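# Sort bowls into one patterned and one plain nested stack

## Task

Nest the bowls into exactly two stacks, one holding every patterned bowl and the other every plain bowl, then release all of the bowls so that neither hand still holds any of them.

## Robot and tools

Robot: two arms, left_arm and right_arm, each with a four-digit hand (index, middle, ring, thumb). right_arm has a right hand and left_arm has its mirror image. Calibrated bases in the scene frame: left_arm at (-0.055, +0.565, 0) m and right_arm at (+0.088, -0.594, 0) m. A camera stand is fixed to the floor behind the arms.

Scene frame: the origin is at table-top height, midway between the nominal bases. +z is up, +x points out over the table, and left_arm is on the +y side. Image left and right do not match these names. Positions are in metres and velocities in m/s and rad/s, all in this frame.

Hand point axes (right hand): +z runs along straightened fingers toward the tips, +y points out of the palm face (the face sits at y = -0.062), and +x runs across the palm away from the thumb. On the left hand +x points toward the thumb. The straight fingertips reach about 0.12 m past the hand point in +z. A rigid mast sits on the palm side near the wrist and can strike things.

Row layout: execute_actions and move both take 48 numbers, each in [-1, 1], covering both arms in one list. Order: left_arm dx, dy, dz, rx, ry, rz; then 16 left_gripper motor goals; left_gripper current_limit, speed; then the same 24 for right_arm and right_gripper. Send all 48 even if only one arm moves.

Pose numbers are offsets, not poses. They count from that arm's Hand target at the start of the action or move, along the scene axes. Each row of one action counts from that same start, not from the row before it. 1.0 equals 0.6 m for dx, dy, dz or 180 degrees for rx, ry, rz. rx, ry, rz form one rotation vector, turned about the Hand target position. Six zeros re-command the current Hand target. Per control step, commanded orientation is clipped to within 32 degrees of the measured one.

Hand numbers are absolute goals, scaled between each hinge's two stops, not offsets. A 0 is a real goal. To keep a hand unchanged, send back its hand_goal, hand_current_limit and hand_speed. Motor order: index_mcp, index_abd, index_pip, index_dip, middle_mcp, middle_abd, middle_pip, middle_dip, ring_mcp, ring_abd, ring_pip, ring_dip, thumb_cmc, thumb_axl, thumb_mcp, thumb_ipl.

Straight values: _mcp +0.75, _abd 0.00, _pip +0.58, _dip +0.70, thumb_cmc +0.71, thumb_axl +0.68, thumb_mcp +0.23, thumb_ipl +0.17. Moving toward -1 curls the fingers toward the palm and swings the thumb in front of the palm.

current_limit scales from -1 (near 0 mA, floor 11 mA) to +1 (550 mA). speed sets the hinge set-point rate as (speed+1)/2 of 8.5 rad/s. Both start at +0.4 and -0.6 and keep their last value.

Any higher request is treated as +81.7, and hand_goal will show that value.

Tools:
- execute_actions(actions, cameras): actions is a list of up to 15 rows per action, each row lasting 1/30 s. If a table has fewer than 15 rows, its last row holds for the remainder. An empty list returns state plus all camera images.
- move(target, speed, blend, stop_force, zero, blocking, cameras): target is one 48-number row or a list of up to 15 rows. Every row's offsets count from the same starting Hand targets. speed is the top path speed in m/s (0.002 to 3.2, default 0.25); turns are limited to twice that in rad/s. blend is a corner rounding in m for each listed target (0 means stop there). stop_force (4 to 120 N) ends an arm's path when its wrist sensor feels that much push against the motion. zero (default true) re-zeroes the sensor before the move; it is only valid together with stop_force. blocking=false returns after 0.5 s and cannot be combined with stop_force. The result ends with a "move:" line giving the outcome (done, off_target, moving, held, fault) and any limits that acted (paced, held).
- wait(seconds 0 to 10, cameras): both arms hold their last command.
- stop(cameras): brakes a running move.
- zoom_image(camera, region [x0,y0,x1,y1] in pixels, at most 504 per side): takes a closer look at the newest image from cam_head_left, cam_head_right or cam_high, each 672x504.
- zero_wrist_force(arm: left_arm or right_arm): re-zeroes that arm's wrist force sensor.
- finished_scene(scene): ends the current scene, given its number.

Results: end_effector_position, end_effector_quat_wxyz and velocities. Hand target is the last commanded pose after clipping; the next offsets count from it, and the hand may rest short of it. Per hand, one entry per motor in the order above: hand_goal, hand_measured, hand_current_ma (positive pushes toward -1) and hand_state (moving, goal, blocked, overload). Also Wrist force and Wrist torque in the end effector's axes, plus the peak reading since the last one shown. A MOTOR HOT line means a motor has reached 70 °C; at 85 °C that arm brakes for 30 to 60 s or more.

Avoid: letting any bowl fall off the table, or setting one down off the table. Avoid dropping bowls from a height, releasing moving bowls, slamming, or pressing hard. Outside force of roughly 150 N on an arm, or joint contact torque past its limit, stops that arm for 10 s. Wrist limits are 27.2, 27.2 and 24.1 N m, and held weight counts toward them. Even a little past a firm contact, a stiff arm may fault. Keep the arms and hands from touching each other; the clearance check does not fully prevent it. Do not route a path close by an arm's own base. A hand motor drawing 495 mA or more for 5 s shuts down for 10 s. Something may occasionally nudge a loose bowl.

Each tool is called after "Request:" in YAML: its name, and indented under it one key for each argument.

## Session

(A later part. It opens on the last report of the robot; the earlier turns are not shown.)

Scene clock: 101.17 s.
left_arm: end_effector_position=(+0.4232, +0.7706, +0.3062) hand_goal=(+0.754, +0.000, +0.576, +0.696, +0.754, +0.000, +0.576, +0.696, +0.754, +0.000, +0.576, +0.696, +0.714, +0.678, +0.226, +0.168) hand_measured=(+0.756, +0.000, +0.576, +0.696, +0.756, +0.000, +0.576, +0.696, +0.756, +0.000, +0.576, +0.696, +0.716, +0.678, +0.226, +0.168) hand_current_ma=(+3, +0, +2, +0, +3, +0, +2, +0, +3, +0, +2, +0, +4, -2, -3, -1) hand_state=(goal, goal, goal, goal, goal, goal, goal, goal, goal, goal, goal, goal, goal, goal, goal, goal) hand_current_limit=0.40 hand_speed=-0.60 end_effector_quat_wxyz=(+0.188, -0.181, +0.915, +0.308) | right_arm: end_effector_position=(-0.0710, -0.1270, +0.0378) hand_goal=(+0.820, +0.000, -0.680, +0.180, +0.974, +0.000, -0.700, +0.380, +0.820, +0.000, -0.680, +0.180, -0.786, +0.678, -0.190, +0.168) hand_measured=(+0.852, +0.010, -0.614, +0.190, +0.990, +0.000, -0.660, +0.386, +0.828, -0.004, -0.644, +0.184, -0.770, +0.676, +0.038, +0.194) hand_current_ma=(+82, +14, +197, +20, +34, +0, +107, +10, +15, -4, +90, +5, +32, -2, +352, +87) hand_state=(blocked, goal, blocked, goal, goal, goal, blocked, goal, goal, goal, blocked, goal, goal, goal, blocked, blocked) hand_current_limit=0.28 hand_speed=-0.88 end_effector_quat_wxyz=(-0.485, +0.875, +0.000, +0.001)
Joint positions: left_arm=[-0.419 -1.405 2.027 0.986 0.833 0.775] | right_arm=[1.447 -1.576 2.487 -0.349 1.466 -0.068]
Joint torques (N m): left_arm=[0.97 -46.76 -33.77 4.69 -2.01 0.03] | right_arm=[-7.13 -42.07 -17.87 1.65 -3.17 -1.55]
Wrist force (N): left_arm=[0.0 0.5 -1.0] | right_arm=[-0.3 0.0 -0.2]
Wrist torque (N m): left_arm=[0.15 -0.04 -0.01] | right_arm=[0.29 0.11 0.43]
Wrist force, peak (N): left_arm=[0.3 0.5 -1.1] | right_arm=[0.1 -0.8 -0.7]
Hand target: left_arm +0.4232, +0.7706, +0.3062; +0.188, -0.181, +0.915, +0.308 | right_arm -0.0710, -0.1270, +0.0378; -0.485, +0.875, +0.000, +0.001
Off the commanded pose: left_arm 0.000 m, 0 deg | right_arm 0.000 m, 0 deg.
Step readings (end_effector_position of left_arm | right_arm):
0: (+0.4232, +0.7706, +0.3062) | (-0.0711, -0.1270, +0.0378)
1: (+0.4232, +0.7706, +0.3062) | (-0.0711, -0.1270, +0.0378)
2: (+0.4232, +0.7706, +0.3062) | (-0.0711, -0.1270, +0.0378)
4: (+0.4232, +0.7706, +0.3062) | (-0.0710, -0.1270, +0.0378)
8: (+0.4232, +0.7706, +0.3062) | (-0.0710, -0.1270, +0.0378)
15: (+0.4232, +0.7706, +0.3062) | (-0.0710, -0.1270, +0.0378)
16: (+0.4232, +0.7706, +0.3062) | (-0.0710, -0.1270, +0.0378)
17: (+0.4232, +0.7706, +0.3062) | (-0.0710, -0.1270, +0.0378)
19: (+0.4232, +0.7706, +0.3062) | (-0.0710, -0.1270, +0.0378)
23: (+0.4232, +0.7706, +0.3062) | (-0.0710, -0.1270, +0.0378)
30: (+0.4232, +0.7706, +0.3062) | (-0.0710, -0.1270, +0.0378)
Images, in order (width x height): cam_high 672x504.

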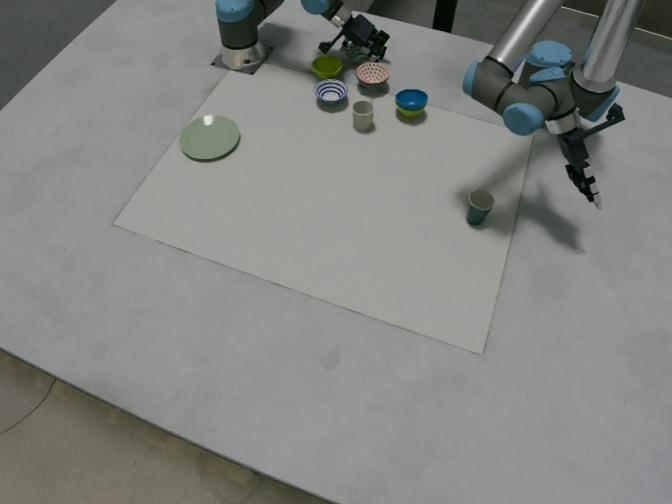

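Request:
execute_actions:
  actions:
    - [[0,0,0,0,0,0,0.754,0,0.576,0.696,0.754,0,0.576,0.696,0.754,0,0.576,0.696,0.714,0.678,0.226,0.168,0.4,-0.6,0,0,0,0,0,0,0.82,0,-0.67,0.18,0.973,0,-0.72,0.38,0.82,0,-0.7,0.18,-0.786,0.678,-0.19,0.168,0.4,-0.88]]

Request:
move:
  target: [0,0,0,0,0,0,0.754,0,0.576,0.696,0.754,0,0.576,0.696,0.754,0,0.576,0.696,0.714,0.678,0.226,0.168,0.4,-0.6,0,0,0.0333,0,0,0,0.82,0,-0.67,0.18,0.973,0,-0.72,0.38,0.82,0,-0.7,0.18,-0.786,0.678,-0.19,0.168,0.4,-0.88]
  speed: 0.05
  cameras: ["cam_high"]

Request:
zoom_image:
  camera: "cam_high"
  region: [325, 20, 395, 80]

Scene clock: 103.27 s.
left_arm: end_effector_position=(+0.4232, +0.7706, +0.3062) hand_goal=(+0.754, +0.000, +0.576, +0.696, +0.754, +0.000, +0.576, +0.696, +0.754, +0.000, +0.576, +0.696, +0.714, +0.678, +0.226, +0.168) hand_measured=(+0.756, +0.000, +0.576, +0.696, +0.756, +0.000, +0.576, +0.696, +0.756, +0.000, +0.576, +0.696, +0.716, +0.678, +0.226, +0.168) hand_current_ma=(+3, +0, +2, +0, +3, +0, +2, +0, +3, +0, +2, +0, +4, -2, -3, -1) hand_state=(goal, goal, goal, goal, goal, goal, goal, goal, goal, goal, goal, goal, goal, goal, goal, goal) hand_current_limit=0.40 hand_speed=-0.60 end_effector_quat_wxyz=(+0.188, -0.181, +0.915, +0.308) | right_arm: end_effector_position=(-0.0710, -0.1270, +0.0378) hand_goal=(+0.820, +0.000, -0.670, +0.180, +0.974, +0.000, -0.720, +0.380, +0.820, +0.000, -0.700, +0.180, -0.786, +0.678, -0.190, +0.168) hand_measured=(+0.852, +0.010, -0.614, +0.190, +0.994, +0.000, -0.670, +0.390, +0.830, -0.004, -0.658, +0.184, -0.768, +0.676, +0.038, +0.194) hand_current_ma=(+82, +14, +159, +20, +45, +0, +140, +17, +17, -4, +111, +5, +41, -2, +385, +87) hand_state=(blocked, goal, blocked, goal, goal, goal, blocked, goal, goal, goal, blocked, goal, goal, goal, blocked, blocked) hand_current_limit=0.40 hand_speed=-0.88 end_effector_quat_wxyz=(-0.485, +0.875, +0.000, +0.001)
Joint positions: left_arm=[-0.419 -1.405 2.027 0.986 0.833 0.775] | right_arm=[1.447 -1.576 2.487 -0.349 1.466 -0.068]
Joint torques (N m): left_arm=[2.35 -45.86 -35.38 4.23 -2 -0.25] | right_arm=[-5.04 -39.95 -23.11 1.66 -2.89 -1.11]
Wrist force (N): left_arm=[-0.3 0.2 -0.7] | right_arm=[-0.1 0.0 -0.3]
Wrist torque (N m): left_arm=[0.09 0.02 -0.02] | right_arm=[0.25 0.08 0.45]
Wrist force, peak (N): left_arm=[0.4 0.4 -1.4] | right_arm=[-0.2 -0.1 -0.7]
Hand target: left_arm +0.4232, +0.7706, +0.3062; +0.188, -0.181, +0.915, +0.308 | right_arm -0.0710, -0.1270, +0.0378; -0.485, +0.875, +0.000, +0.001
Off the commanded pose: left_arm 0.000 m, 0 deg | right_arm 0.000 m, 0 deg.
Step readings (end_effector_position of left_arm | right_arm):
0: (+0.4232, +0.7706, +0.3062) | (-0.0710, -0.1270, +0.0378)
1: (+0.4232, +0.7706, +0.3062) | (-0.0710, -0.1270, +0.0378)
2: (+0.4232, +0.7706, +0.3062) | (-0.0710, -0.1270, +0.0378)
4: (+0.4232, +0.7706, +0.3062) | (-0.0710, -0.1270, +0.0378)
8: (+0.4232, +0.7706, +0.3062) | (-0.0710, -0.1270, +0.0378)
15: (+0.4232, +0.7706, +0.3062) | (-0.0710, -0.1270, +0.0378)

Scene clock: 104.23 s.
left_arm: end_effector_position=(+0.4232, +0.7706, +0.3062) hand_goal=(+0.754, +0.000, +0.576, +0.696, +0.754, +0.000, +0.576, +0.696, +0.754, +0.000, +0.576, +0.696, +0.714, +0.678, +0.226, +0.168) hand_measured=(+0.756, +0.000, +0.576, +0.696, +0.756, +0.000, +0.576, +0.696, +0.756, +0.000, +0.576, +0.696, +0.716, +0.678, +0.226, +0.168) hand_current_ma=(+3, +0, +2, +0, +3, +0, +2, +0, +3, +0, +2, +0, +4, -2, -3, -1) hand_state=(goal, goal, goal, goal, goal, goal, goal, goal, goal, goal, goal, goal, goal, goal, goal, goal) hand_current_limit=0.40 hand_speed=-0.60 end_effector_quat_wxyz=(+0.188, -0.181, +0.915, +0.308) | right_arm: end_effector_position=(-0.0710, -0.1270, +0.0576) hand_goal=(+0.820, +0.000, -0.670, +0.180, +0.974, +0.000, -0.720, +0.380, +0.820, +0.000, -0.700, +0.180, -0.786, +0.678, -0.190, +0.168) hand_measured=(+0.848, +0.006, -0.616, +0.190, +0.994, +0.000, -0.678, +0.390, +0.828, -0.004, -0.664, +0.184, -0.768, +0.678, +0.036, +0.194) hand_current_ma=(+72, +8, +156, +20, +45, +0, +114, +17, +14, -4, +94, +7, +41, +0, +385, +87) hand_state=(blocked, goal, blocked, goal, goal, goal, blocked, goal, goal, goal, blocked, goal, goal, goal, blocked, blocked) hand_current_limit=0.40 hand_speed=-0.88 end_effector_quat_wxyz=(-0.485, +0.875, +0.000, +0.001) end_effector_velocity=(+0.000, -0.001, +0.001) end_effector_angular_velocity=(-0.002, +0.000, +0.000)
Joint positions: left_arm=[-0.419 -1.405 2.027 0.986 0.833 0.775] | right_arm=[1.447 -1.617 2.471 -0.292 1.466 -0.068]
Joint velocities: left_arm=[within noise] | right_arm=[0 -0.002 -0.001 0.005 0 -0.001]
Joint torques (N m): left_arm=[-0.41 -44.73 -34.61 4.33 -1.91 -0.2] | right_arm=[-2.15 -43.42 -43.19 2.97 -1.79 -1.14]
Wrist force (N): left_arm=[0.1 0.2 -0.4] | right_arm=[0.0 1.1 0.7]
Wrist torque (N m): left_arm=[0.06 -0.03 0.01] | right_arm=[0.24 0.06 0.49]
Wrist force, peak (N): left_arm=[-0.1 0.7 -1.1] | right_arm=[-0.2 1.9 0.4]
Hand target: left_arm +0.4232, +0.7706, +0.3062; +0.188, -0.181, +0.915, +0.308 | right_arm -0.0710, -0.1270, +0.0577; -0.485, +0.875, +0.000, +0.001
Off the commanded pose: left_arm 0.000 m, 0 deg | right_arm 0.000 m, 0 deg.
move: done
Images, in order (width x height): cam_high 672x504.

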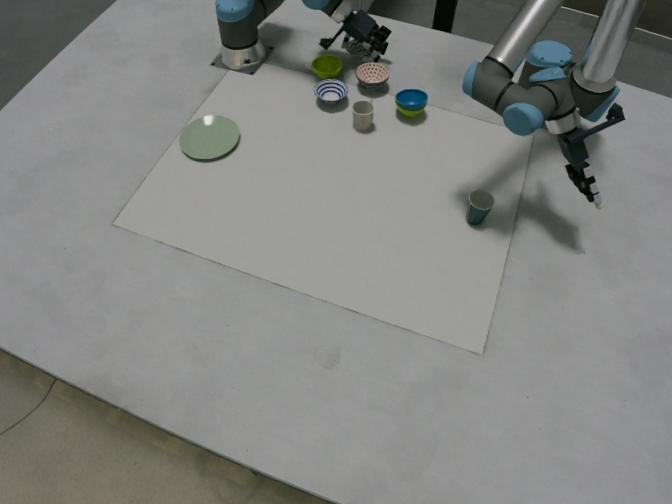

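Scaled by 7.200.

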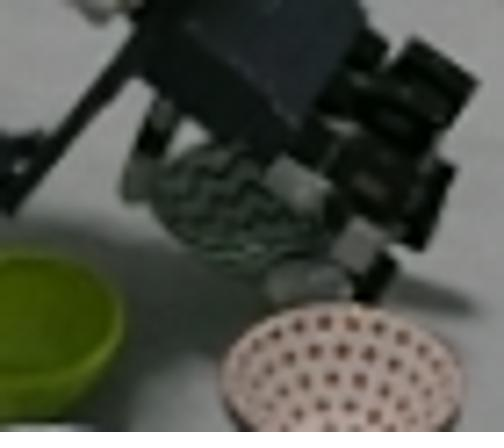

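Request:
move:
  target: [0,0,0,0,0,0,0.754,0,0.576,0.696,0.754,0,0.576,0.696,0.754,0,0.576,0.696,0.714,0.678,0.226,0.168,0.4,-0.6,0,0,0.0333,0,0,0,0.82,0,-0.67,0.18,0.973,0,-0.72,0.38,0.82,0,-0.7,0.18,-0.786,0.678,-0.19,0.168,0.4,-0.88]
  speed: 0.05
  cameras: ["cam_high"]

Request:
zoom_image:
  camera: "cam_high"
  region: [325, 20, 395, 80]

Scene clock: 105.37 s.
left_arm: end_effector_position=(+0.4232, +0.7706, +0.3062) hand_goal=(+0.754, +0.000, +0.576, +0.696, +0.754, +0.000, +0.576, +0.696, +0.754, +0.000, +0.576, +0.696, +0.714, +0.678, +0.226, +0.168) hand_measured=(+0.756, +0.000, +0.576, +0.696, +0.756, +0.000, +0.576, +0.696, +0.756, +0.000, +0.576, +0.696, +0.716, +0.678, +0.226, +0.168) hand_current_ma=(+3, +0, +2, +0, +3, +0, +2, +0, +3, +0, +2, +0, +4, -2, -3, -1) hand_state=(goal, goal, goal, goal, goal, goal, goal, goal, goal, goal, goal, goal, goal, goal, goal, goal) hand_current_limit=0.40 hand_speed=-0.60 end_effector_quat_wxyz=(+0.188, -0.181, +0.915, +0.308) | right_arm: end_effector_position=(-0.0710, -0.1270, +0.0776) hand_goal=(+0.820, +0.000, -0.670, +0.180, +0.974, +0.000, -0.720, +0.380, +0.820, +0.000, -0.700, +0.180, -0.786, +0.678, -0.190, +0.168) hand_measured=(+0.848, +0.006, -0.616, +0.190, +0.994, +0.000, -0.678, +0.390, +0.828, -0.004, -0.664, +0.184, -0.768, +0.678, +0.036, +0.194) hand_current_ma=(+72, +8, +156, +20, +45, +0, +114, +17, +14, -4, +94, +7, +41, +0, +385, +87) hand_state=(blocked, goal, blocked, goal, goal, goal, blocked, goal, goal, goal, blocked, goal, goal, goal, blocked, blocked) hand_current_limit=0.40 hand_speed=-0.88 end_effector_quat_wxyz=(-0.485, +0.875, +0.000, +0.001)
Joint positions: left_arm=[-0.419 -1.405 2.027 0.986 0.833 0.775] | right_arm=[1.447 -1.655 2.454 -0.237 1.466 -0.068]
Joint torques (N m): left_arm=[-0.55 -46.28 -34.94 4.18 -1.85 -0.13] | right_arm=[-0.94 -39.26 -45.58 3.27 -0.69 0.51]
Wrist force (N): left_arm=[0.0 0.2 -0.5] | right_arm=[0.0 1.2 0.7]
Wrist torque (N m): left_arm=[0.06 -0.01 -0.01] | right_arm=[0.24 0.04 0.47]
Wrist force, peak (N): left_arm=[-0.2 0.4 -1.4] | right_arm=[-0.2 1.6 1.0]
Hand target: left_arm +0.4232, +0.7706, +0.3062; +0.188, -0.181, +0.915, +0.308 | right_arm -0.0710, -0.1270, +0.0777; -0.485, +0.875, +0.000, +0.001
Off the commanded pose: left_arm 0.000 m, 0 deg | right_arm 0.000 m, 0 deg.
move: done
Images, in order (width x height): cam_high 672x504.

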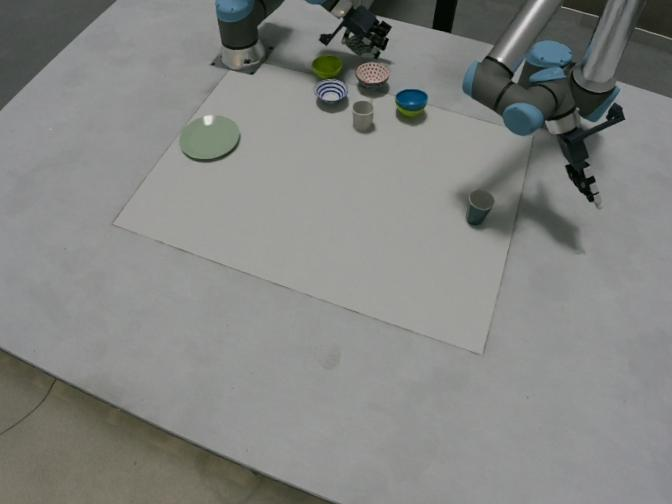

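Scaled by 7.200.

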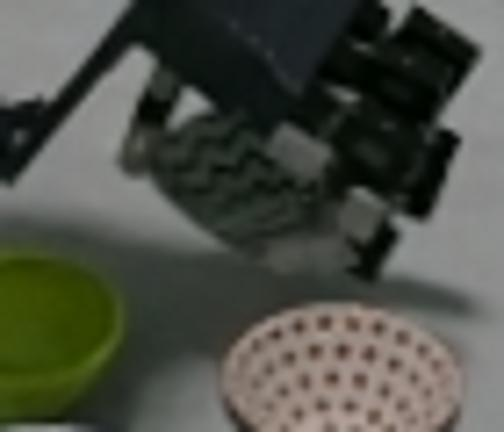

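Request:
move:
  target:
    - [0,0,0,0,0,0,0.754,0,0.576,0.696,0.754,0,0.576,0.696,0.754,0,0.576,0.696,0.714,0.678,0.226,0.168,0.4,-0.6,0,0,0.1,0,0,0,0.82,0,-0.67,0.18,0.973,0,-0.72,0.38,0.82,0,-0.7,0.18,-0.786,0.678,-0.19,0.168,0.4,-0.88]
    - [0,0,0,0,0,0,0.754,0,0.576,0.696,0.754,0,0.576,0.696,0.754,0,0.576,0.696,0.714,0.678,0.226,0.168,0.4,-0.6,0.2008,0.1683,0.1,0,0,0,0.82,0,-0.67,0.18,0.973,0,-0.72,0.38,0.82,0,-0.7,0.18,-0.786,0.678,-0.19,0.168,0.4,-0.88]
    - [0,0,0,0,0,0,0.754,0,0.576,0.696,0.754,0,0.576,0.696,0.754,0,0.576,0.696,0.714,0.678,0.226,0.168,0.4,-0.6,0.2008,0.1683,0.0373,0,0,0,0.82,0,-0.67,0.18,0.973,0,-0.72,0.38,0.82,0,-0.7,0.18,-0.786,0.678,-0.19,0.168,0.4,-0.88]
  speed: [0.1, 0.15, 0.1]
  blend: [0.025, 0.01, 0]
  cameras: ["cam_high"]

Request:
zoom_image:
  camera: "cam_high"
  region: [340, 35, 410, 95]

Scene clock: 108.60 s.
left_arm: end_effector_position=(+0.4232, +0.7706, +0.3062) hand_goal=(+0.754, +0.000, +0.576, +0.696, +0.754, +0.000, +0.576, +0.696, +0.754, +0.000, +0.576, +0.696, +0.714, +0.678, +0.226, +0.168) hand_measured=(+0.756, +0.000, +0.576, +0.696, +0.756, +0.000, +0.576, +0.696, +0.756, +0.000, +0.576, +0.696, +0.716, +0.678, +0.226, +0.168) hand_current_ma=(+3, +0, +2, +0, +3, +0, +2, +0, +3, +0, +2, +0, +4, -2, -3, -1) hand_state=(goal, goal, goal, goal, goal, goal, goal, goal, goal, goal, goal, goal, goal, goal, goal, goal) hand_current_limit=0.40 hand_speed=-0.60 end_effector_quat_wxyz=(+0.188, -0.181, +0.915, +0.308) | right_arm: end_effector_position=(+0.0495, -0.0260, +0.1002) hand_goal=(+0.820, +0.000, -0.670, +0.180, +0.974, +0.000, -0.720, +0.380, +0.820, +0.000, -0.700, +0.180, -0.786, +0.678, -0.190, +0.168) hand_measured=(+0.848, +0.006, -0.616, +0.190, +0.994, +0.000, -0.678, +0.390, +0.826, -0.004, -0.664, +0.186, -0.768, +0.678, +0.036, +0.194) hand_current_ma=(+69, +8, +156, +20, +45, +0, +111, +17, +11, -4, +92, +8, +41, +0, +385, +87) hand_state=(blocked, goal, blocked, goal, goal, goal, blocked, goal, goal, goal, blocked, goal, goal, goal, blocked, blocked) hand_current_limit=0.40 hand_speed=-0.88 end_effector_quat_wxyz=(-0.485, +0.875, +0.000, +0.001)
Joint positions: left_arm=[-0.419 -1.405 2.027 0.986 0.833 0.775] | right_arm=[1.169 -1.546 2.299 -0.157 1.233 -0.223]
Joint torques (N m): left_arm=[1.05 -44.79 -34.25 4.44 -1.76 -0.48] | right_arm=[-2.84 -20.39 -20.88 -1.52 -3.77 1.06]
Wrist force (N): left_arm=[-0.5 0.3 -1.2] | right_arm=[-0.2 1.3 0.2]
Wrist torque (N m): left_arm=[0.15 0.03 -0.05] | right_arm=[0.37 0.06 0.38]
Wrist force, peak (N): left_arm=[0.2 0.7 -1.2] | right_arm=[-1.0 2.7 -0.7]
Hand target: left_arm +0.4232, +0.7706, +0.3062; +0.188, -0.181, +0.915, +0.308 | right_arm +0.0495, -0.0260, +0.1001; -0.485, +0.875, +0.000, +0.001
Off the commanded pose: left_arm 0.000 m, 0 deg | right_arm 0.000 m, 0 deg.
move: done
Images, in order (width x height): cam_high 672x504.

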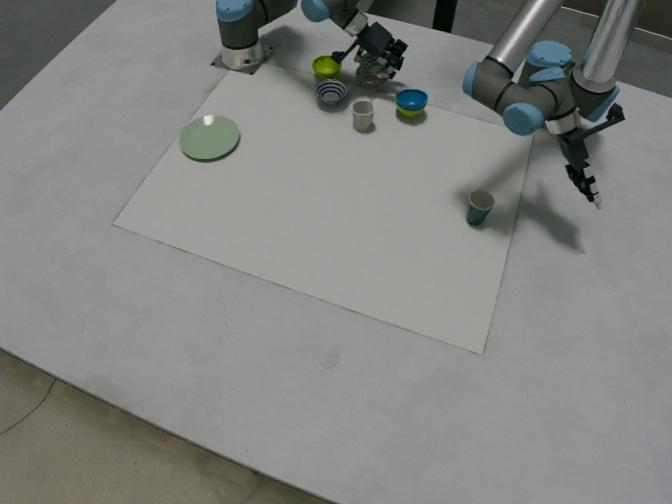

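Scaled by 7.200.

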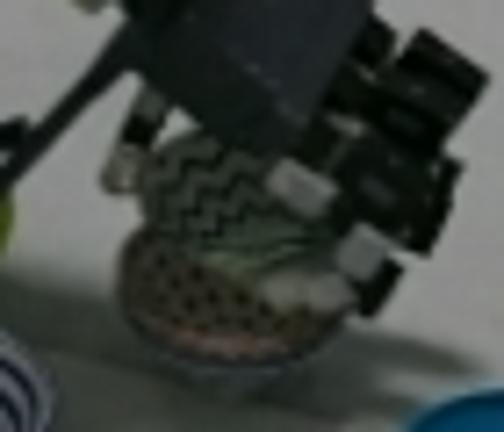

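Request:
move:
  target:
    - [0,0,0,0,0,0,0.754,0,0.576,0.696,0.754,0,0.576,0.696,0.754,0,0.576,0.696,0.714,0.678,0.226,0.168,0.4,-0.6,0.0083,-0.0033,-0.005,0,0,0,0.82,0,-0.67,0.18,0.973,0,-0.72,0.38,0.82,0,-0.7,0.18,-0.786,0.678,-0.19,0.168,0.4,-0.88]
    - [0,0,0,0,0,0,0.754,0,0.576,0.696,0.754,0,0.576,0.696,0.754,0,0.576,0.696,0.714,0.678,0.226,0.168,0.4,-0.6,0.0083,-0.0033,-0.075,0,0,0,0.82,0,-0.67,0.18,0.973,0,-0.72,0.38,0.82,0,-0.7,0.18,-0.786,0.678,-0.19,0.168,0.4,-0.88]
  speed: [0.05, 0.03]
  stop_force: 4
  cameras: ["cam_high"]

Request:
zoom_image:
  camera: "cam_high"
  region: [340, 35, 410, 95]

Scene clock: 111.20 s.
left_arm: end_effector_position=(+0.4232, +0.7706, +0.3062) hand_goal=(+0.754, +0.000, +0.576, +0.696, +0.754, +0.000, +0.576, +0.696, +0.754, +0.000, +0.576, +0.696, +0.714, +0.678, +0.226, +0.168) hand_measured=(+0.756, +0.000, +0.576, +0.696, +0.756, +0.000, +0.576, +0.696, +0.756, +0.000, +0.576, +0.696, +0.716, +0.678, +0.226, +0.168) hand_current_ma=(+3, +0, +2, +0, +3, +0, +2, +0, +3, +0, +2, +0, +4, -2, -3, -1) hand_state=(goal, goal, goal, goal, goal, goal, goal, goal, goal, goal, goal, goal, goal, goal, goal, goal) hand_current_limit=0.40 hand_speed=-0.60 end_effector_quat_wxyz=(+0.188, -0.181, +0.915, +0.308) | right_arm: end_effector_position=(+0.0544, -0.0280, +0.0819) hand_goal=(+0.820, +0.000, -0.670, +0.180, +0.974, +0.000, -0.720, +0.380, +0.820, +0.000, -0.700, +0.180, -0.786, +0.678, -0.190, +0.168) hand_measured=(+0.850, +0.006, -0.626, +0.190, +0.996, +0.000, -0.688, +0.390, +0.828, -0.004, -0.672, +0.186, -0.768, +0.678, +0.036, +0.194) hand_current_ma=(+75, +8, +117, +16, +55, +0, +76, +17, +12, -4, +67, +8, +41, +1, +385, +87) hand_state=(blocked, goal, blocked, goal, blocked, goal, blocked, goal, goal, goal, blocked, goal, goal, goal, blocked, blocked) hand_current_limit=0.40 hand_speed=-0.88 end_effector_quat_wxyz=(-0.485, +0.875, +0.000, +0.001)
Joint positions: left_arm=[-0.419 -1.405 2.027 0.986 0.833 0.775] | right_arm=[1.154 -1.52 2.318 -0.198 1.221 -0.232]
Joint torques (N m): left_arm=[0.9 -46.94 -35.03 4.43 -2.4 -0.16] | right_arm=[4.26 -51.65 -44.8 1.83 -0.68 -0.54]
Wrist force (N): left_arm=[-0.2 0.3 -0.5] | right_arm=[-0.3 0.6 -1.1]
Wrist torque (N m): left_arm=[0.08 0.00 -0.02] | right_arm=[0.38 0.13 0.39]
Wrist force, peak (N): left_arm=[0.6 0.8 -1.1] | right_arm=[-1.1 -3.2 -2.5]
Hand target: left_arm +0.4232, +0.7706, +0.3062; +0.188, -0.181, +0.915, +0.308 | right_arm +0.0544, -0.0280, +0.0819; -0.485, +0.875, +0.000, +0.001 (not the last commanded pose)
Off the commanded pose: left_arm 0.000 m, 0 deg | right_arm 0.027 m, 0 deg.
move: contact (right_arm); path passed 1 of 2 targets
Images, in order (width x height): cam_high 672x504.

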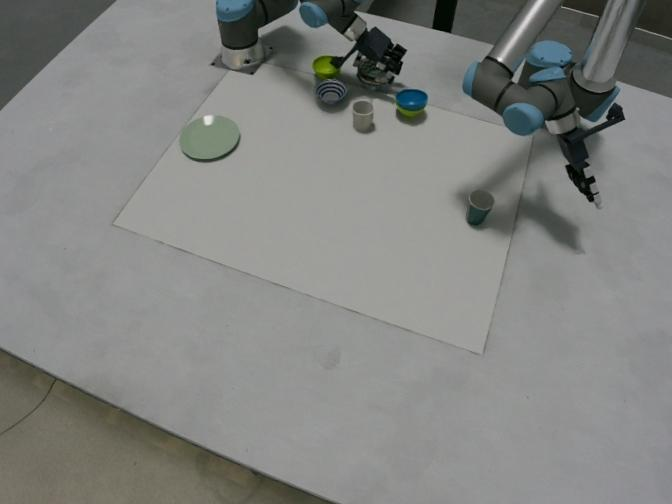

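Scaled by 7.200.

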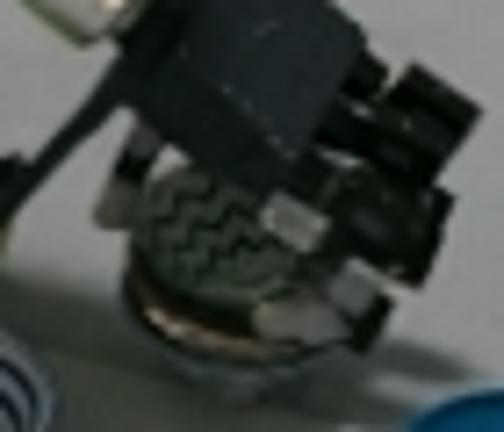

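Request:
execute_actions:
  actions:
    - [[0,0,0,0,0,0,0.754,0,0.576,0.696,0.754,0,0.576,0.696,0.754,0,0.576,0.696,0.714,0.678,0.226,0.168,0.4,-0.6,0,0,0,0,0,0,0.9,0,-0.45,0.18,0.973,0,-0.48,0.35,0.9,0,-0.45,0.18,-0.786,0.678,0.06,0.168,0.25,-0.87]]
    - [[0,0,0,0,0,0,0.754,0,0.576,0.696,0.754,0,0.576,0.696,0.754,0,0.576,0.696,0.714,0.678,0.226,0.168,0.4,-0.6,0,0,0,0,0,0,0.973,0,-0.1,0.319,0.973,0,-0.1,0.319,0.973,0,-0.1,0.319,-0.786,0.678,0.11,0.168,0.25,-0.8]]
    - [[0,0,0,0,0,0,0.754,0,0.576,0.696,0.754,0,0.576,0.696,0.754,0,0.576,0.696,0.714,0.678,0.226,0.168,0.4,-0.6,0,0,0,0,0,0,0.973,0,-0.1,0.319,0.973,0,-0.1,0.319,0.973,0,-0.1,0.319,-0.786,0.678,0.11,0.168,0.25,-0.8]]
  cameras: ["cam_high"]

Request:
zoom_image:
  camera: "cam_high"
  region: [340, 35, 410, 95]

Scene clock: 113.80 s.
left_arm: end_effector_position=(+0.4232, +0.7706, +0.3062) hand_goal=(+0.754, +0.000, +0.576, +0.696, +0.754, +0.000, +0.576, +0.696, +0.754, +0.000, +0.576, +0.696, +0.714, +0.678, +0.226, +0.168) hand_measured=(+0.756, +0.000, +0.576, +0.696, +0.756, +0.000, +0.576, +0.696, +0.756, +0.000, +0.576, +0.696, +0.716, +0.678, +0.226, +0.168) hand_current_ma=(+3, +0, +2, +0, +3, +0, +2, +0, +3, +0, +2, +0, +4, -2, -3, -1) hand_state=(goal, goal, goal, goal, goal, goal, goal, goal, goal, goal, goal, goal, goal, goal, goal, goal) hand_current_limit=0.40 hand_speed=-0.60 end_effector_quat_wxyz=(+0.188, -0.181, +0.915, +0.308) | right_arm: end_effector_position=(+0.0544, -0.0280, +0.0819) hand_goal=(+0.974, +0.000, -0.100, +0.320, +0.974, +0.000, -0.100, +0.320, +0.974, +0.000, -0.100, +0.320, -0.786, +0.678, +0.110, +0.168) hand_measured=(+0.954, +0.004, -0.106, +0.318, +0.968, +0.002, -0.104, +0.316, +0.956, -0.004, -0.106, +0.316, -0.780, +0.678, +0.104, +0.170) hand_current_ma=(-47, +3, -9, -3, -11, +1, -7, -4, -38, -4, -9, -4, +9, +1, -11, +2) hand_state=(blocked, goal, goal, goal, goal, goal, goal, goal, goal, goal, goal, goal, goal, goal, goal, goal) hand_current_limit=0.25 hand_speed=-0.80 end_effector_quat_wxyz=(-0.485, +0.875, +0.000, +0.001)
Joint positions: left_arm=[-0.419 -1.405 2.027 0.986 0.833 0.775] | right_arm=[1.154 -1.52 2.318 -0.198 1.221 -0.232]
Joint torques (N m): left_arm=[-0.62 -45.71 -34.2 4.33 -1.98 -0.09] | right_arm=[6.42 -35.53 -27.62 1.8 0.6 1.29]
Wrist force (N): left_arm=[-0.1 0.6 -0.9] | right_arm=[-0.1 -0.9 -0.9]
Wrist torque (N m): left_arm=[0.15 -0.01 -0.02] | right_arm=[0.27 0.09 0.37]
Wrist force, peak (N): left_arm=[0.0 0.9 -1.4] | right_arm=[-1.0 -4.8 -4.4]
Hand target: left_arm +0.4232, +0.7706, +0.3062; +0.188, -0.181, +0.915, +0.308 | right_arm +0.0544, -0.0280, +0.0819; -0.485, +0.875, +0.000, +0.001
Off the commanded pose: left_arm 0.000 m, 0 deg | right_arm 0.000 m, 0 deg.
Step readings (end_effector_position of left_arm | right_arm):
0: (+0.4232, +0.7706, +0.3062) | (+0.0544, -0.0280, +0.0819)
1: (+0.4232, +0.7706, +0.3062) | (+0.0544, -0.0280, +0.0819)
2: (+0.4232, +0.7706, +0.3062) | (+0.0544, -0.0280, +0.0819)
4: (+0.4232, +0.7706, +0.3062) | (+0.0544, -0.0280, +0.0819)
8: (+0.4232, +0.7706, +0.3062) | (+0.0544, -0.0280, +0.0819)
15: (+0.4232, +0.7706, +0.3062) | (+0.0544, -0.0280, +0.0819)
16: (+0.4232, +0.7706, +0.3062) | (+0.0544, -0.0280, +0.0819)
17: (+0.4232, +0.7706, +0.3062) | (+0.0544, -0.0280, +0.0819)
19: (+0.4232, +0.7706, +0.3062) | (+0.0544, -0.0280, +0.0819)
23: (+0.4232, +0.7706, +0.3062) | (+0.0544, -0.0280, +0.0819)
30: (+0.4232, +0.7706, +0.3062) | (+0.0544, -0.0280, +0.0819)
31: (+0.4232, +0.7706, +0.3062) | (+0.0544, -0.0280, +0.0819)
32: (+0.4232, +0.7706, +0.3062) | (+0.0544, -0.0280, +0.0819)
34: (+0.4232, +0.7706, +0.3062) | (+0.0544, -0.0280, +0.0819)
38: (+0.4232, +0.7706, +0.3062) | (+0.0544, -0.0280, +0.0819)
45: (+0.4232, +0.7706, +0.3062) | (+0.0544, -0.0280, +0.0819)
Images, in order (width x height): cam_high 672x504.

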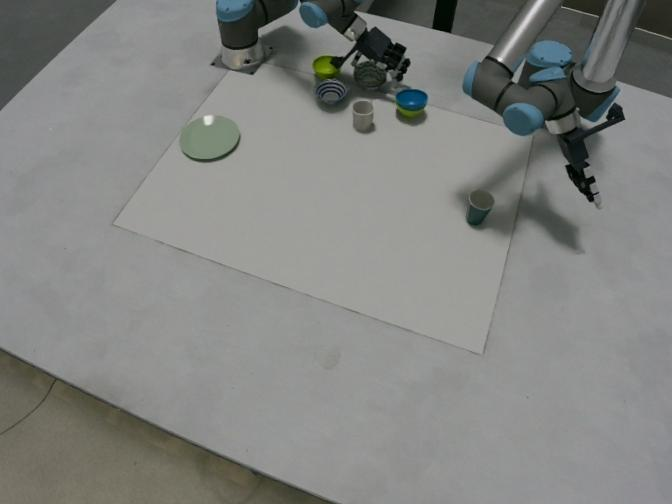

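Scaled by 7.200.

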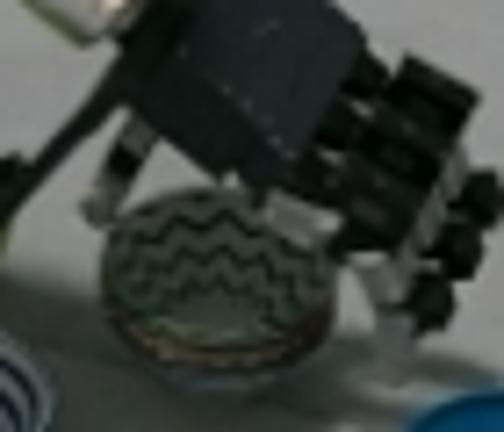

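Request:
move:
  target:
    - [0,0,0,0,0,0,0.754,0,0.576,0.696,0.754,0,0.576,0.696,0.754,0,0.576,0.696,0.714,0.678,0.226,0.168,0.4,-0.6,0,0,0.1135,0,0,0,0.973,0,-0.1,0.319,0.973,0,-0.1,0.319,0.973,0,-0.1,0.319,-0.786,0.678,0.11,0.168,0.25,-0.75]
    - [0,0,0,0,0,0,0.754,0,0.576,0.696,0.754,0,0.576,0.696,0.754,0,0.576,0.696,0.714,0.678,0.226,0.168,0.4,-0.6,0.0127,-0.3133,0.09,0,0,0,0.95,0,-0.25,0.3,0.96,0,-0.25,0.3,0.95,0,-0.25,0.3,-0.786,0.678,0.11,0.168,0.25,-0.75]
    - [0,0,0,0,0,0,0.754,0,0.576,0.696,0.754,0,0.576,0.696,0.754,0,0.576,0.696,0.714,0.678,0.226,0.168,0.4,-0.6,0.0127,-0.3133,-0.0615,0,0,0,0.95,0,-0.25,0.3,0.96,0,-0.25,0.3,0.95,0,-0.25,0.3,-0.786,0.678,0.11,0.168,0.25,-0.75]
  speed: [0.15, 0.3, 0.12]
  blend: [0.02, 0, 0]
  cameras: ["cam_high"]

Request:
zoom_image:
  camera: "cam_high"
  region: [290, 25, 410, 115]

Scene clock: 119.73 s.
left_arm: end_effector_position=(+0.4232, +0.7706, +0.3062) hand_goal=(+0.754, +0.000, +0.576, +0.696, +0.754, +0.000, +0.576, +0.696, +0.754, +0.000, +0.576, +0.696, +0.714, +0.678, +0.226, +0.168) hand_measured=(+0.756, +0.000, +0.576, +0.696, +0.756, +0.000, +0.576, +0.696, +0.756, +0.000, +0.576, +0.696, +0.716, +0.678, +0.226, +0.168) hand_current_ma=(+3, +0, +2, +0, +3, +0, +2, +0, +3, +0, +2, +0, +4, -2, -3, -1) hand_state=(goal, goal, goal, goal, goal, goal, goal, goal, goal, goal, goal, goal, goal, goal, goal, goal) hand_current_limit=0.40 hand_speed=-0.60 end_effector_quat_wxyz=(+0.188, -0.181, +0.915, +0.308) | right_arm: end_effector_position=(+0.0621, -0.2161, +0.0450) hand_goal=(+0.950, +0.000, -0.250, +0.300, +0.960, +0.000, -0.250, +0.300, +0.950, +0.000, -0.250, +0.300, -0.786, +0.678, +0.110, +0.168) hand_measured=(+0.942, +0.002, -0.248, +0.302, +0.980, +0.000, -0.244, +0.304, +0.944, -0.004, -0.248, +0.304, -0.780, +0.678, +0.106, +0.170) hand_current_ma=(-12, +3, +2, +3, +48, +0, +7, +4, -10, -4, +2, +4, +8, +1, -10, +2) hand_state=(goal, goal, goal, goal, blocked, goal, goal, goal, goal, goal, goal, goal, goal, goal, goal, goal) hand_current_limit=0.25 hand_speed=-0.75 end_effector_quat_wxyz=(-0.485, +0.875, +0.000, +0.001)
Joint positions: left_arm=[-0.419 -1.405 2.027 0.986 0.833 0.775] | right_arm=[0.641 -1.815 2.706 -0.084 0.824 -0.619]
Joint torques (N m): left_arm=[-0.07 -46.8 -34.5 4.38 -1.81 -0.24] | right_arm=[10.98 7.11 -38.71 -0.75 0.81 2.89]
Wrist force (N): left_arm=[0.1 0.3 -0.8] | right_arm=[0.2 -2.7 -3.1]
Wrist torque (N m): left_arm=[0.10 -0.04 -0.01] | right_arm=[0.51 0.14 0.24]
Wrist force, peak (N): left_arm=[-0.1 0.7 -1.4] | right_arm=[0.2 -2.7 -3.1]
Hand target: left_arm +0.4232, +0.7706, +0.3062; +0.188, -0.181, +0.915, +0.308 | right_arm +0.0621, -0.2160, +0.0450; -0.485, +0.875, +0.000, +0.001
Off the commanded pose: left_arm 0.000 m, 0 deg | right_arm 0.000 m, 0 deg.
move: done
Images, in order (width x height): cam_high 672x504.

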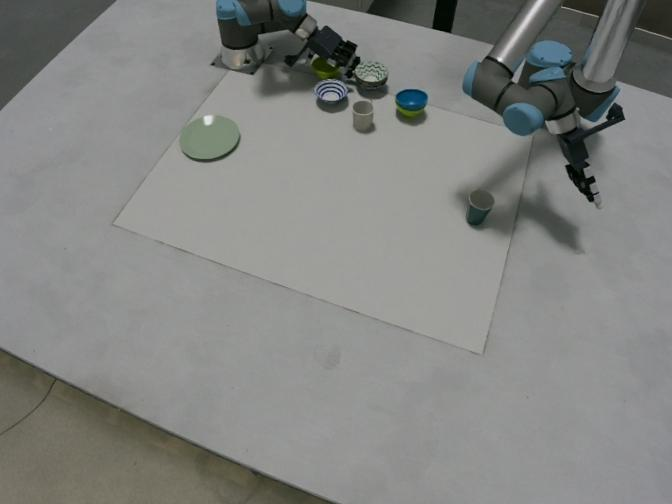

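Scaled by 4.200.

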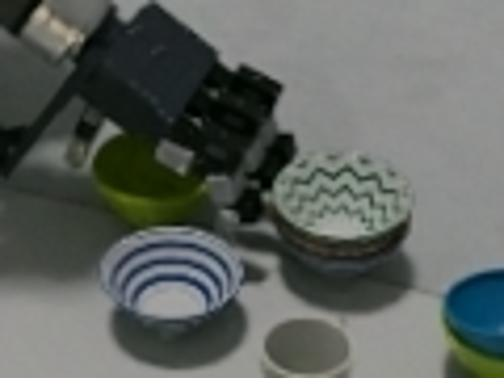

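Request:
move:
  target: [0,0,0,0,0,0,0.754,0,0.576,0.696,0.754,0,0.576,0.696,0.754,0,0.576,0.696,0.714,0.678,0.226,0.168,0.4,-0.6,0,0,0.1,0,0,0,0.95,0,-0.25,0.3,0.96,0,-0.25,0.3,0.95,0,-0.25,0.3,-0.786,0.678,0.11,0.168,-0.2,-0.75]
  speed: 0.08
  cameras: ["cam_high"]

Request:
zoom_image:
  camera: "cam_high"
  region: [290, 25, 410, 115]

Scene clock: 122.13 s.
left_arm: end_effector_position=(+0.4232, +0.7706, +0.3062) hand_goal=(+0.754, +0.000, +0.576, +0.696, +0.754, +0.000, +0.576, +0.696, +0.754, +0.000, +0.576, +0.696, +0.714, +0.678, +0.226, +0.168) hand_measured=(+0.756, +0.000, +0.576, +0.696, +0.756, +0.000, +0.576, +0.696, +0.756, +0.000, +0.576, +0.696, +0.716, +0.678, +0.226, +0.168) hand_current_ma=(+3, +0, +2, +0, +3, +0, +2, +0, +3, +0, +2, +0, +4, -2, -3, -1) hand_state=(goal, goal, goal, goal, goal, goal, goal, goal, goal, goal, goal, goal, goal, goal, goal, goal) hand_current_limit=0.40 hand_speed=-0.60 end_effector_quat_wxyz=(+0.188, -0.181, +0.915, +0.308) | right_arm: end_effector_position=(+0.0620, -0.2160, +0.1049) hand_goal=(+0.950, +0.000, -0.250, +0.300, +0.960, +0.000, -0.250, +0.300, +0.950, +0.000, -0.250, +0.300, -0.786, +0.678, +0.110, +0.168) hand_measured=(+0.942, +0.002, -0.248, +0.302, +0.950, +0.000, -0.250, +0.304, +0.944, -0.004, -0.248, +0.304, -0.782, +0.678, +0.106, +0.170) hand_current_ma=(-13, +3, +2, +3, -18, +0, +0, +4, -11, -4, +2, +4, +7, +1, -9, +2) hand_state=(goal, goal, goal, goal, goal, goal, goal, goal, goal, goal, goal, goal, goal, goal, goal, goal) hand_current_limit=-0.20 hand_speed=-0.75 end_effector_quat_wxyz=(-0.485, +0.875, +0.000, +0.001)
Joint positions: left_arm=[-0.419 -1.405 2.027 0.986 0.833 0.775] | right_arm=[0.642 -1.967 2.638 0.136 0.824 -0.618]
Joint torques (N m): left_arm=[1.01 -45.27 -34.6 4.34 -1.91 -0.13] | right_arm=[-6.18 -12.94 -46.17 5.93 -4.99 -0.55]
Wrist force (N): left_arm=[-0.4 0.4 -0.4] | right_arm=[0.0 -1.4 -0.4]
Wrist torque (N m): left_arm=[0.09 0.05 -0.04] | right_arm=[0.11 0.07 0.27]
Wrist force, peak (N): left_arm=[0.0 0.3 -1.4] | right_arm=[0.3 -3.0 -3.0]
Hand target: left_arm +0.4232, +0.7706, +0.3062; +0.188, -0.181, +0.915, +0.308 | right_arm +0.0621, -0.2160, +0.1050; -0.485, +0.875, +0.000, +0.001
Off the commanded pose: left_arm 0.000 m, 0 deg | right_arm 0.000 m, 0 deg.
move: done
Images, in order (width x height): cam_high 672x504.

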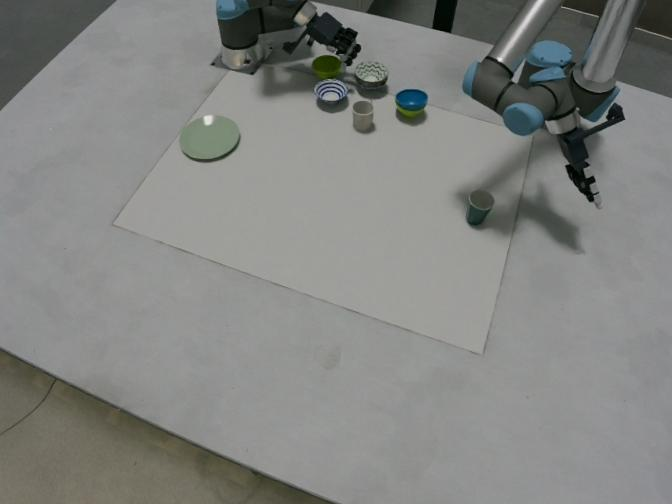

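Scaled by 4.200.

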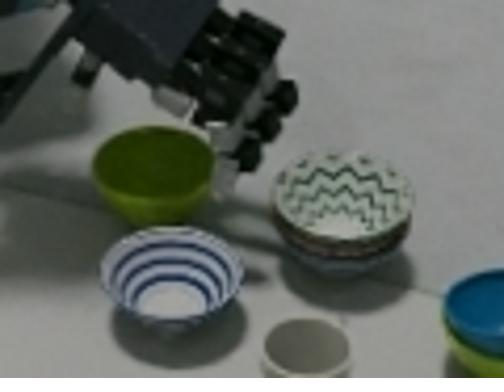

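Request:
move:
  target:
    - [0,0,0,0,0,0,0.754,0,0.576,0.696,0.754,0,0.576,0.696,0.754,0,0.576,0.696,0.714,0.678,0.226,0.168,0.4,-0.6,0.0017,0.0208,-0.015,0,0,0,0.95,0,-0.25,0.3,0.973,0,-0.22,0.3,0.95,0,-0.25,0.3,-0.786,0.678,0.11,0.168,-0.2,-0.75]
    - [0,0,0,0,0,0,0.754,0,0.576,0.696,0.754,0,0.576,0.696,0.754,0,0.576,0.696,0.714,0.678,0.226,0.168,0.4,-0.6,0.0017,0.0208,-0.108,0,0,0,0.95,0,-0.25,0.3,0.973,0,-0.22,0.3,0.95,0,-0.25,0.3,-0.786,0.678,0.11,0.168,-0.2,-0.75]
  speed: [0.08, 0.06]
  stop_force: 5
  cameras: ["cam_high"]

Request:
zoom_image:
  camera: "cam_high"
  region: [290, 25, 410, 115]

Scene clock: 125.03 s.
left_arm: end_effector_position=(+0.4232, +0.7706, +0.3062) hand_goal=(+0.754, +0.000, +0.576, +0.696, +0.754, +0.000, +0.576, +0.696, +0.754, +0.000, +0.576, +0.696, +0.714, +0.678, +0.226, +0.168) hand_measured=(+0.756, +0.000, +0.576, +0.696, +0.756, +0.000, +0.576, +0.696, +0.756, +0.000, +0.576, +0.696, +0.716, +0.678, +0.226, +0.168) hand_current_ma=(+3, +0, +2, +0, +3, +0, +2, +0, +3, +0, +2, +0, +4, -2, -3, -1) hand_state=(goal, goal, goal, goal, goal, goal, goal, goal, goal, goal, goal, goal, goal, goal, goal, goal) hand_current_limit=0.40 hand_speed=-0.60 end_effector_quat_wxyz=(+0.188, -0.181, +0.915, +0.308) | right_arm: end_effector_position=(+0.0630, -0.2046, +0.0466) hand_goal=(+0.950, +0.000, -0.250, +0.300, +0.974, +0.000, -0.220, +0.300, +0.950, +0.000, -0.250, +0.300, -0.786, +0.678, +0.110, +0.168) hand_measured=(+0.942, +0.002, -0.248, +0.302, +0.990, +0.000, -0.212, +0.304, +0.944, -0.002, -0.248, +0.304, -0.782, +0.678, +0.110, +0.170) hand_current_ma=(-14, +3, +2, +3, +37, +0, +14, +4, -9, -2, +2, +4, +6, +1, +1, +2) hand_state=(goal, goal, goal, goal, goal, goal, goal, goal, goal, goal, goal, goal, goal, goal, goal, goal) hand_current_limit=-0.20 hand_speed=-0.75 end_effector_quat_wxyz=(-0.485, +0.875, +0.000, +0.001)
Joint positions: left_arm=[-0.419 -1.405 2.027 0.986 0.833 0.775] | right_arm=[0.704 -1.793 2.679 -0.118 0.868 -0.559]
Joint torques (N m): left_arm=[-0.54 -43.93 -35.08 4.43 -1.9 -0.29] | right_arm=[-7.38 -21.14 -39.89 5.44 -1.6 -0.66]
Wrist force (N): left_arm=[-0.2 0.5 -0.8] | right_arm=[-0.3 -1.8 -1.4]
Wrist torque (N m): left_arm=[0.14 -0.01 -0.02] | right_arm=[0.35 0.08 0.23]
Wrist force, peak (N): left_arm=[-0.6 0.6 -1.2] | right_arm=[0.0 -4.7 -6.6]
Hand target: left_arm +0.4232, +0.7706, +0.3062; +0.188, -0.181, +0.915, +0.308 | right_arm +0.0630, -0.2046, +0.0466; -0.485, +0.875, +0.000, +0.001 (not the last commanded pose)
Off the commanded pose: left_arm 0.000 m, 0 deg | right_arm 0.007 m, 0 deg.
move: contact (right_arm); path passed 1 of 2 targets
Images, in order (width x height): cam_high 672x504.

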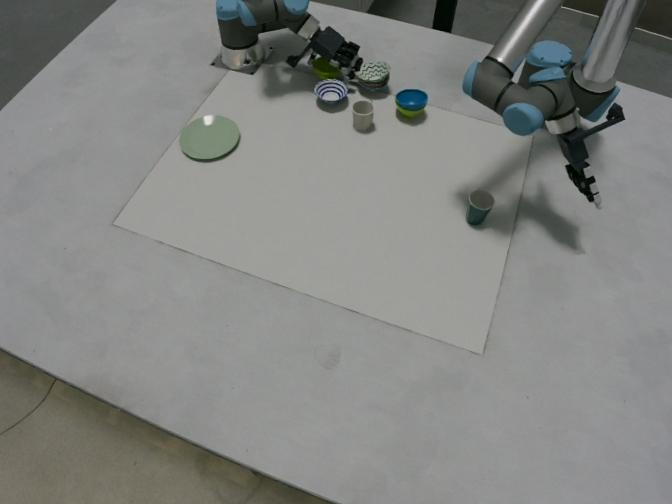

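Scaled by 4.200.

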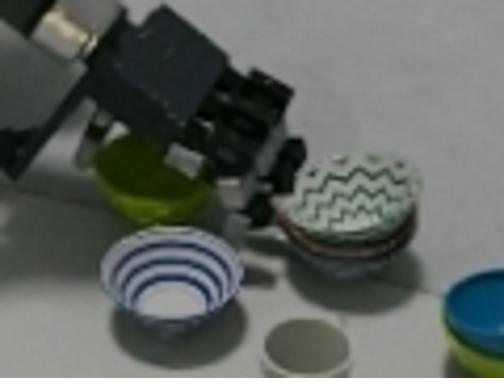

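Request:
move:
  target: [0,0,0,0,0,0,0.754,0,0.576,0.696,0.754,0,0.576,0.696,0.754,0,0.576,0.696,0.714,0.678,0.226,0.168,0.4,-0.6,0,0,0.1,0,0,0,0.95,0,-0.25,0.3,0.974,0,-0.22,0.3,0.95,0,-0.25,0.3,-0.786,0.678,0.11,0.168,-0.2,-0.75]
  speed: 0.06
  cameras: ["cam_high"]

Request:
zoom_image:
  camera: "cam_high"
  region: [290, 25, 410, 115]

Scene clock: 126.83 s.
left_arm: end_effector_position=(+0.4232, +0.7706, +0.3062) hand_goal=(+0.754, +0.000, +0.576, +0.696, +0.754, +0.000, +0.576, +0.696, +0.754, +0.000, +0.576, +0.696, +0.714, +0.678, +0.226, +0.168) hand_measured=(+0.756, +0.000, +0.576, +0.696, +0.756, +0.000, +0.576, +0.696, +0.756, +0.000, +0.576, +0.696, +0.716, +0.678, +0.226, +0.168) hand_current_ma=(+3, +0, +2, +0, +3, +0, +2, +0, +3, +0, +2, +0, +4, -2, -3, -1) hand_state=(goal, goal, goal, goal, goal, goal, goal, goal, goal, goal, goal, goal, goal, goal, goal, goal) hand_current_limit=0.40 hand_speed=-0.60 end_effector_quat_wxyz=(+0.188, -0.181, +0.915, +0.308) | right_arm: end_effector_position=(+0.0629, -0.2046, +0.1066) hand_goal=(+0.950, +0.000, -0.250, +0.300, +0.974, +0.000, -0.220, +0.300, +0.950, +0.000, -0.250, +0.300, -0.786, +0.678, +0.110, +0.168) hand_measured=(+0.942, +0.002, -0.248, +0.302, +0.968, +0.000, -0.218, +0.304, +0.944, -0.002, -0.248, +0.304, -0.782, +0.678, +0.110, +0.170) hand_current_ma=(-14, +3, +2, +3, -11, +0, +2, +4, -9, -2, +2, +4, +6, +1, +1, +2) hand_state=(goal, goal, goal, goal, goal, goal, goal, goal, goal, goal, goal, goal, goal, goal, goal, goal) hand_current_limit=-0.20 hand_speed=-0.75 end_effector_quat_wxyz=(-0.485, +0.875, +0.000, +0.001)
Joint positions: left_arm=[-0.419 -1.405 2.027 0.986 0.833 0.775] | right_arm=[0.704 -1.937 2.612 0.093 0.868 -0.559]
Joint torques (N m): left_arm=[0.39 -45.18 -34.66 4.52 -1.85 -0.6] | right_arm=[-6.47 -15.99 -47.06 5.25 -4.4 -0.53]
Wrist force (N): left_arm=[0.0 0.4 -0.8] | right_arm=[-0.1 -1.4 -0.3]
Wrist torque (N m): left_arm=[0.12 -0.02 -0.01] | right_arm=[0.14 0.06 0.27]
Wrist force, peak (N): left_arm=[0.1 0.8 -1.1] | right_arm=[-0.5 -2.0 -1.4]
Hand target: left_arm +0.4232, +0.7706, +0.3062; +0.188, -0.181, +0.915, +0.308 | right_arm +0.0630, -0.2046, +0.1066; -0.485, +0.875, +0.000, +0.001
Off the commanded pose: left_arm 0.000 m, 0 deg | right_arm 0.000 m, 0 deg.
move: done
Images, in order (width x height): cam_high 672x504.

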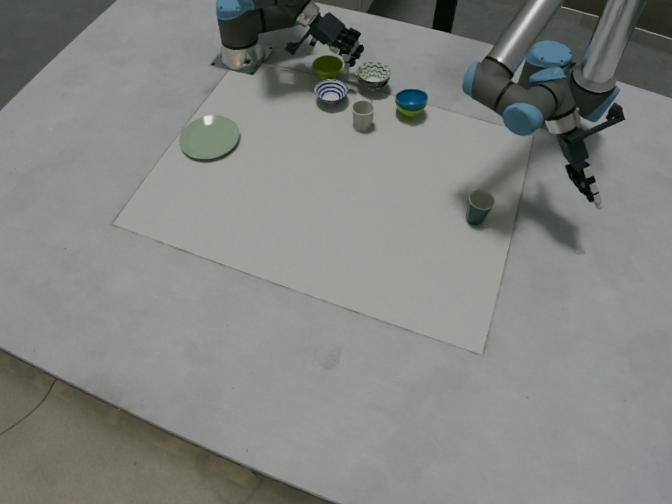

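Scaled by 4.200.

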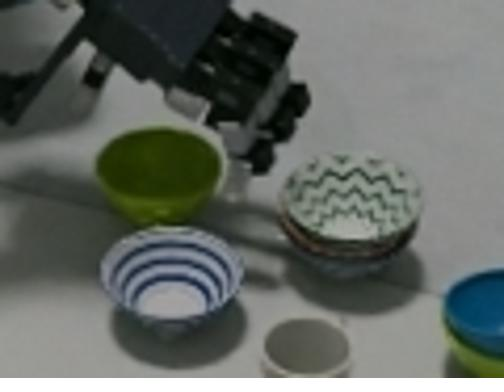

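Request:
zoom_image:
  camera: "cam_high"
  region: [345, 50, 405, 110]

Request:
zoom_image:
  camera: "cam_high"
  region: [305, 65, 365, 125]

Scaled by 8.400.

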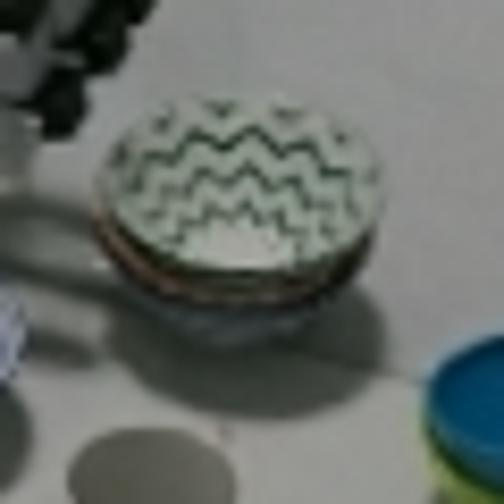

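Scaled by 8.400.

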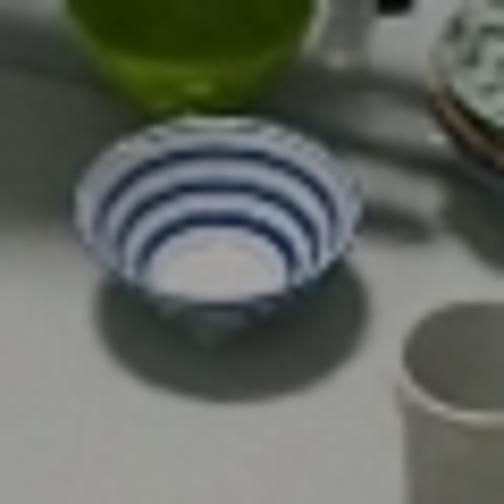

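Request:
move:
  target:
    - [0,0,0,0,0,0,0.754,0,0.576,0.696,0.754,0,0.576,0.696,0.754,0,0.576,0.696,0.714,0.678,0.226,0.168,0.4,-0.6,0,0,0.0557,0,0,0,0.973,0,-0.15,0.319,0.973,0,-0.12,0.319,0.973,0,-0.15,0.319,-0.786,0.678,0.11,0.168,-0.2,-0.75]
    - [0,0,0,0,0,0,0.754,0,0.576,0.696,0.754,0,0.576,0.696,0.754,0,0.576,0.696,0.714,0.678,0.226,0.168,0.4,-0.6,0.2317,0.1118,0.0557,0,0,-0.1667,0.973,0,-0.15,0.319,0.973,0,-0.12,0.319,0.973,0,-0.15,0.319,-0.786,0.678,0.11,0.168,-0.2,-0.75]
    - [0,0,0,0,0,0,0.754,0,0.576,0.696,0.754,0,0.576,0.696,0.754,0,0.576,0.696,0.714,0.678,0.226,0.168,0.4,-0.6,0.2317,0.1118,-0.111,0,0,-0.1667,0.973,0,-0.15,0.319,0.973,0,-0.12,0.319,0.973,0,-0.15,0.319,-0.786,0.678,0.11,0.168,-0.2,-0.75]
  speed: [0.15, 0.3, 0.12]
  blend: [0.02, 0.01, 0]
  cameras: ["cam_high"]

Request:
zoom_image:
  camera: "cam_high"
  region: [290, 45, 410, 135]

Scene clock: 131.53 s.
left_arm: end_effector_position=(+0.4232, +0.7706, +0.3062) hand_goal=(+0.754, +0.000, +0.576, +0.696, +0.754, +0.000, +0.576, +0.696, +0.754, +0.000, +0.576, +0.696, +0.714, +0.678, +0.226, +0.168) hand_measured=(+0.756, +0.000, +0.576, +0.696, +0.756, +0.000, +0.576, +0.696, +0.756, +0.000, +0.576, +0.696, +0.716, +0.678, +0.226, +0.168) hand_current_ma=(+3, +0, +2, +0, +3, +0, +2, +0, +3, +0, +2, +0, +4, -2, -3, -1) hand_state=(goal, goal, goal, goal, goal, goal, goal, goal, goal, goal, goal, goal, goal, goal, goal, goal) hand_current_limit=0.40 hand_speed=-0.60 end_effector_quat_wxyz=(+0.188, -0.181, +0.915, +0.308) | right_arm: end_effector_position=(+0.2020, -0.1376, +0.0401) hand_goal=(+0.974, +0.000, -0.150, +0.320, +0.974, +0.000, -0.120, +0.320, +0.974, +0.000, -0.150, +0.320, -0.786, +0.678, +0.110, +0.168) hand_measured=(+0.954, +0.002, -0.156, +0.318, +0.966, +0.000, -0.124, +0.316, +0.958, -0.002, -0.154, +0.318, -0.782, +0.678, +0.110, +0.170) hand_current_ma=(-45, +3, -7, -3, -15, +0, -6, -4, -37, -1, -7, -3, +6, +1, +0, +2) hand_state=(goal, goal, goal, goal, goal, goal, goal, goal, goal, goal, goal, goal, goal, goal, goal, goal) hand_current_limit=-0.20 hand_speed=-0.75 end_effector_quat_wxyz=(-0.468, +0.845, -0.227, +0.126)
Joint positions: left_arm=[-0.419 -1.405 2.027 0.986 0.833 0.775] | right_arm=[0.805 -1.629 2.531 -0.331 1.366 -0.132]
Joint torques (N m): left_arm=[1.86 -44.81 -35.58 4.24 -2.16 -0.54] | right_arm=[9.41 -9.11 -15.2 -1.88 1.93 2.85]
Wrist force (N): left_arm=[0.3 0.1 -0.6] | right_arm=[-0.1 -1.0 -0.2]
Wrist torque (N m): left_arm=[0.07 -0.06 0.02] | right_arm=[0.15 0.09 0.27]
Wrist force, peak (N): left_arm=[0.2 0.4 -1.4] | right_arm=[-2.6 -2.1 -1.1]
Hand target: left_arm +0.4232, +0.7706, +0.3062; +0.188, -0.181, +0.915, +0.308 | right_arm +0.2020, -0.1375, +0.0400; -0.468, +0.845, -0.227, +0.126
Off the commanded pose: left_arm 0.000 m, 0 deg | right_arm 0.000 m, 0 deg.
move: done; blend cut to 0.0167 m at target 1
Images, in order (width x height): cam_high 672x504.

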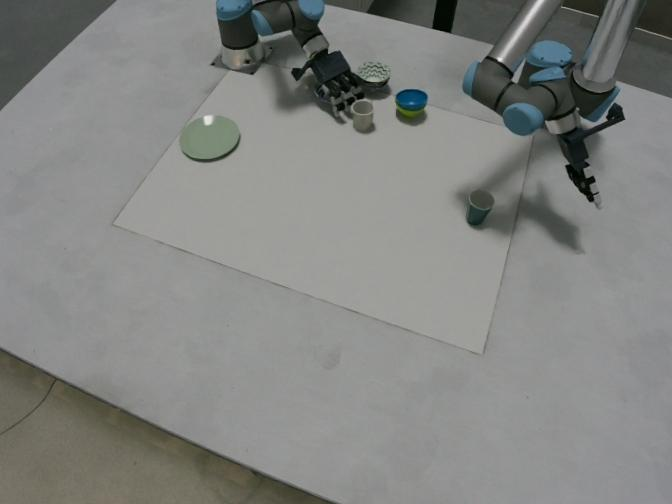

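Scaled by 4.200.

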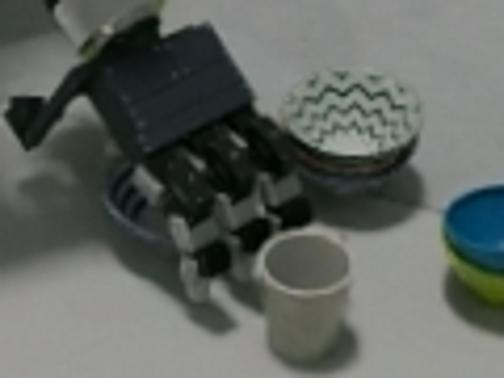

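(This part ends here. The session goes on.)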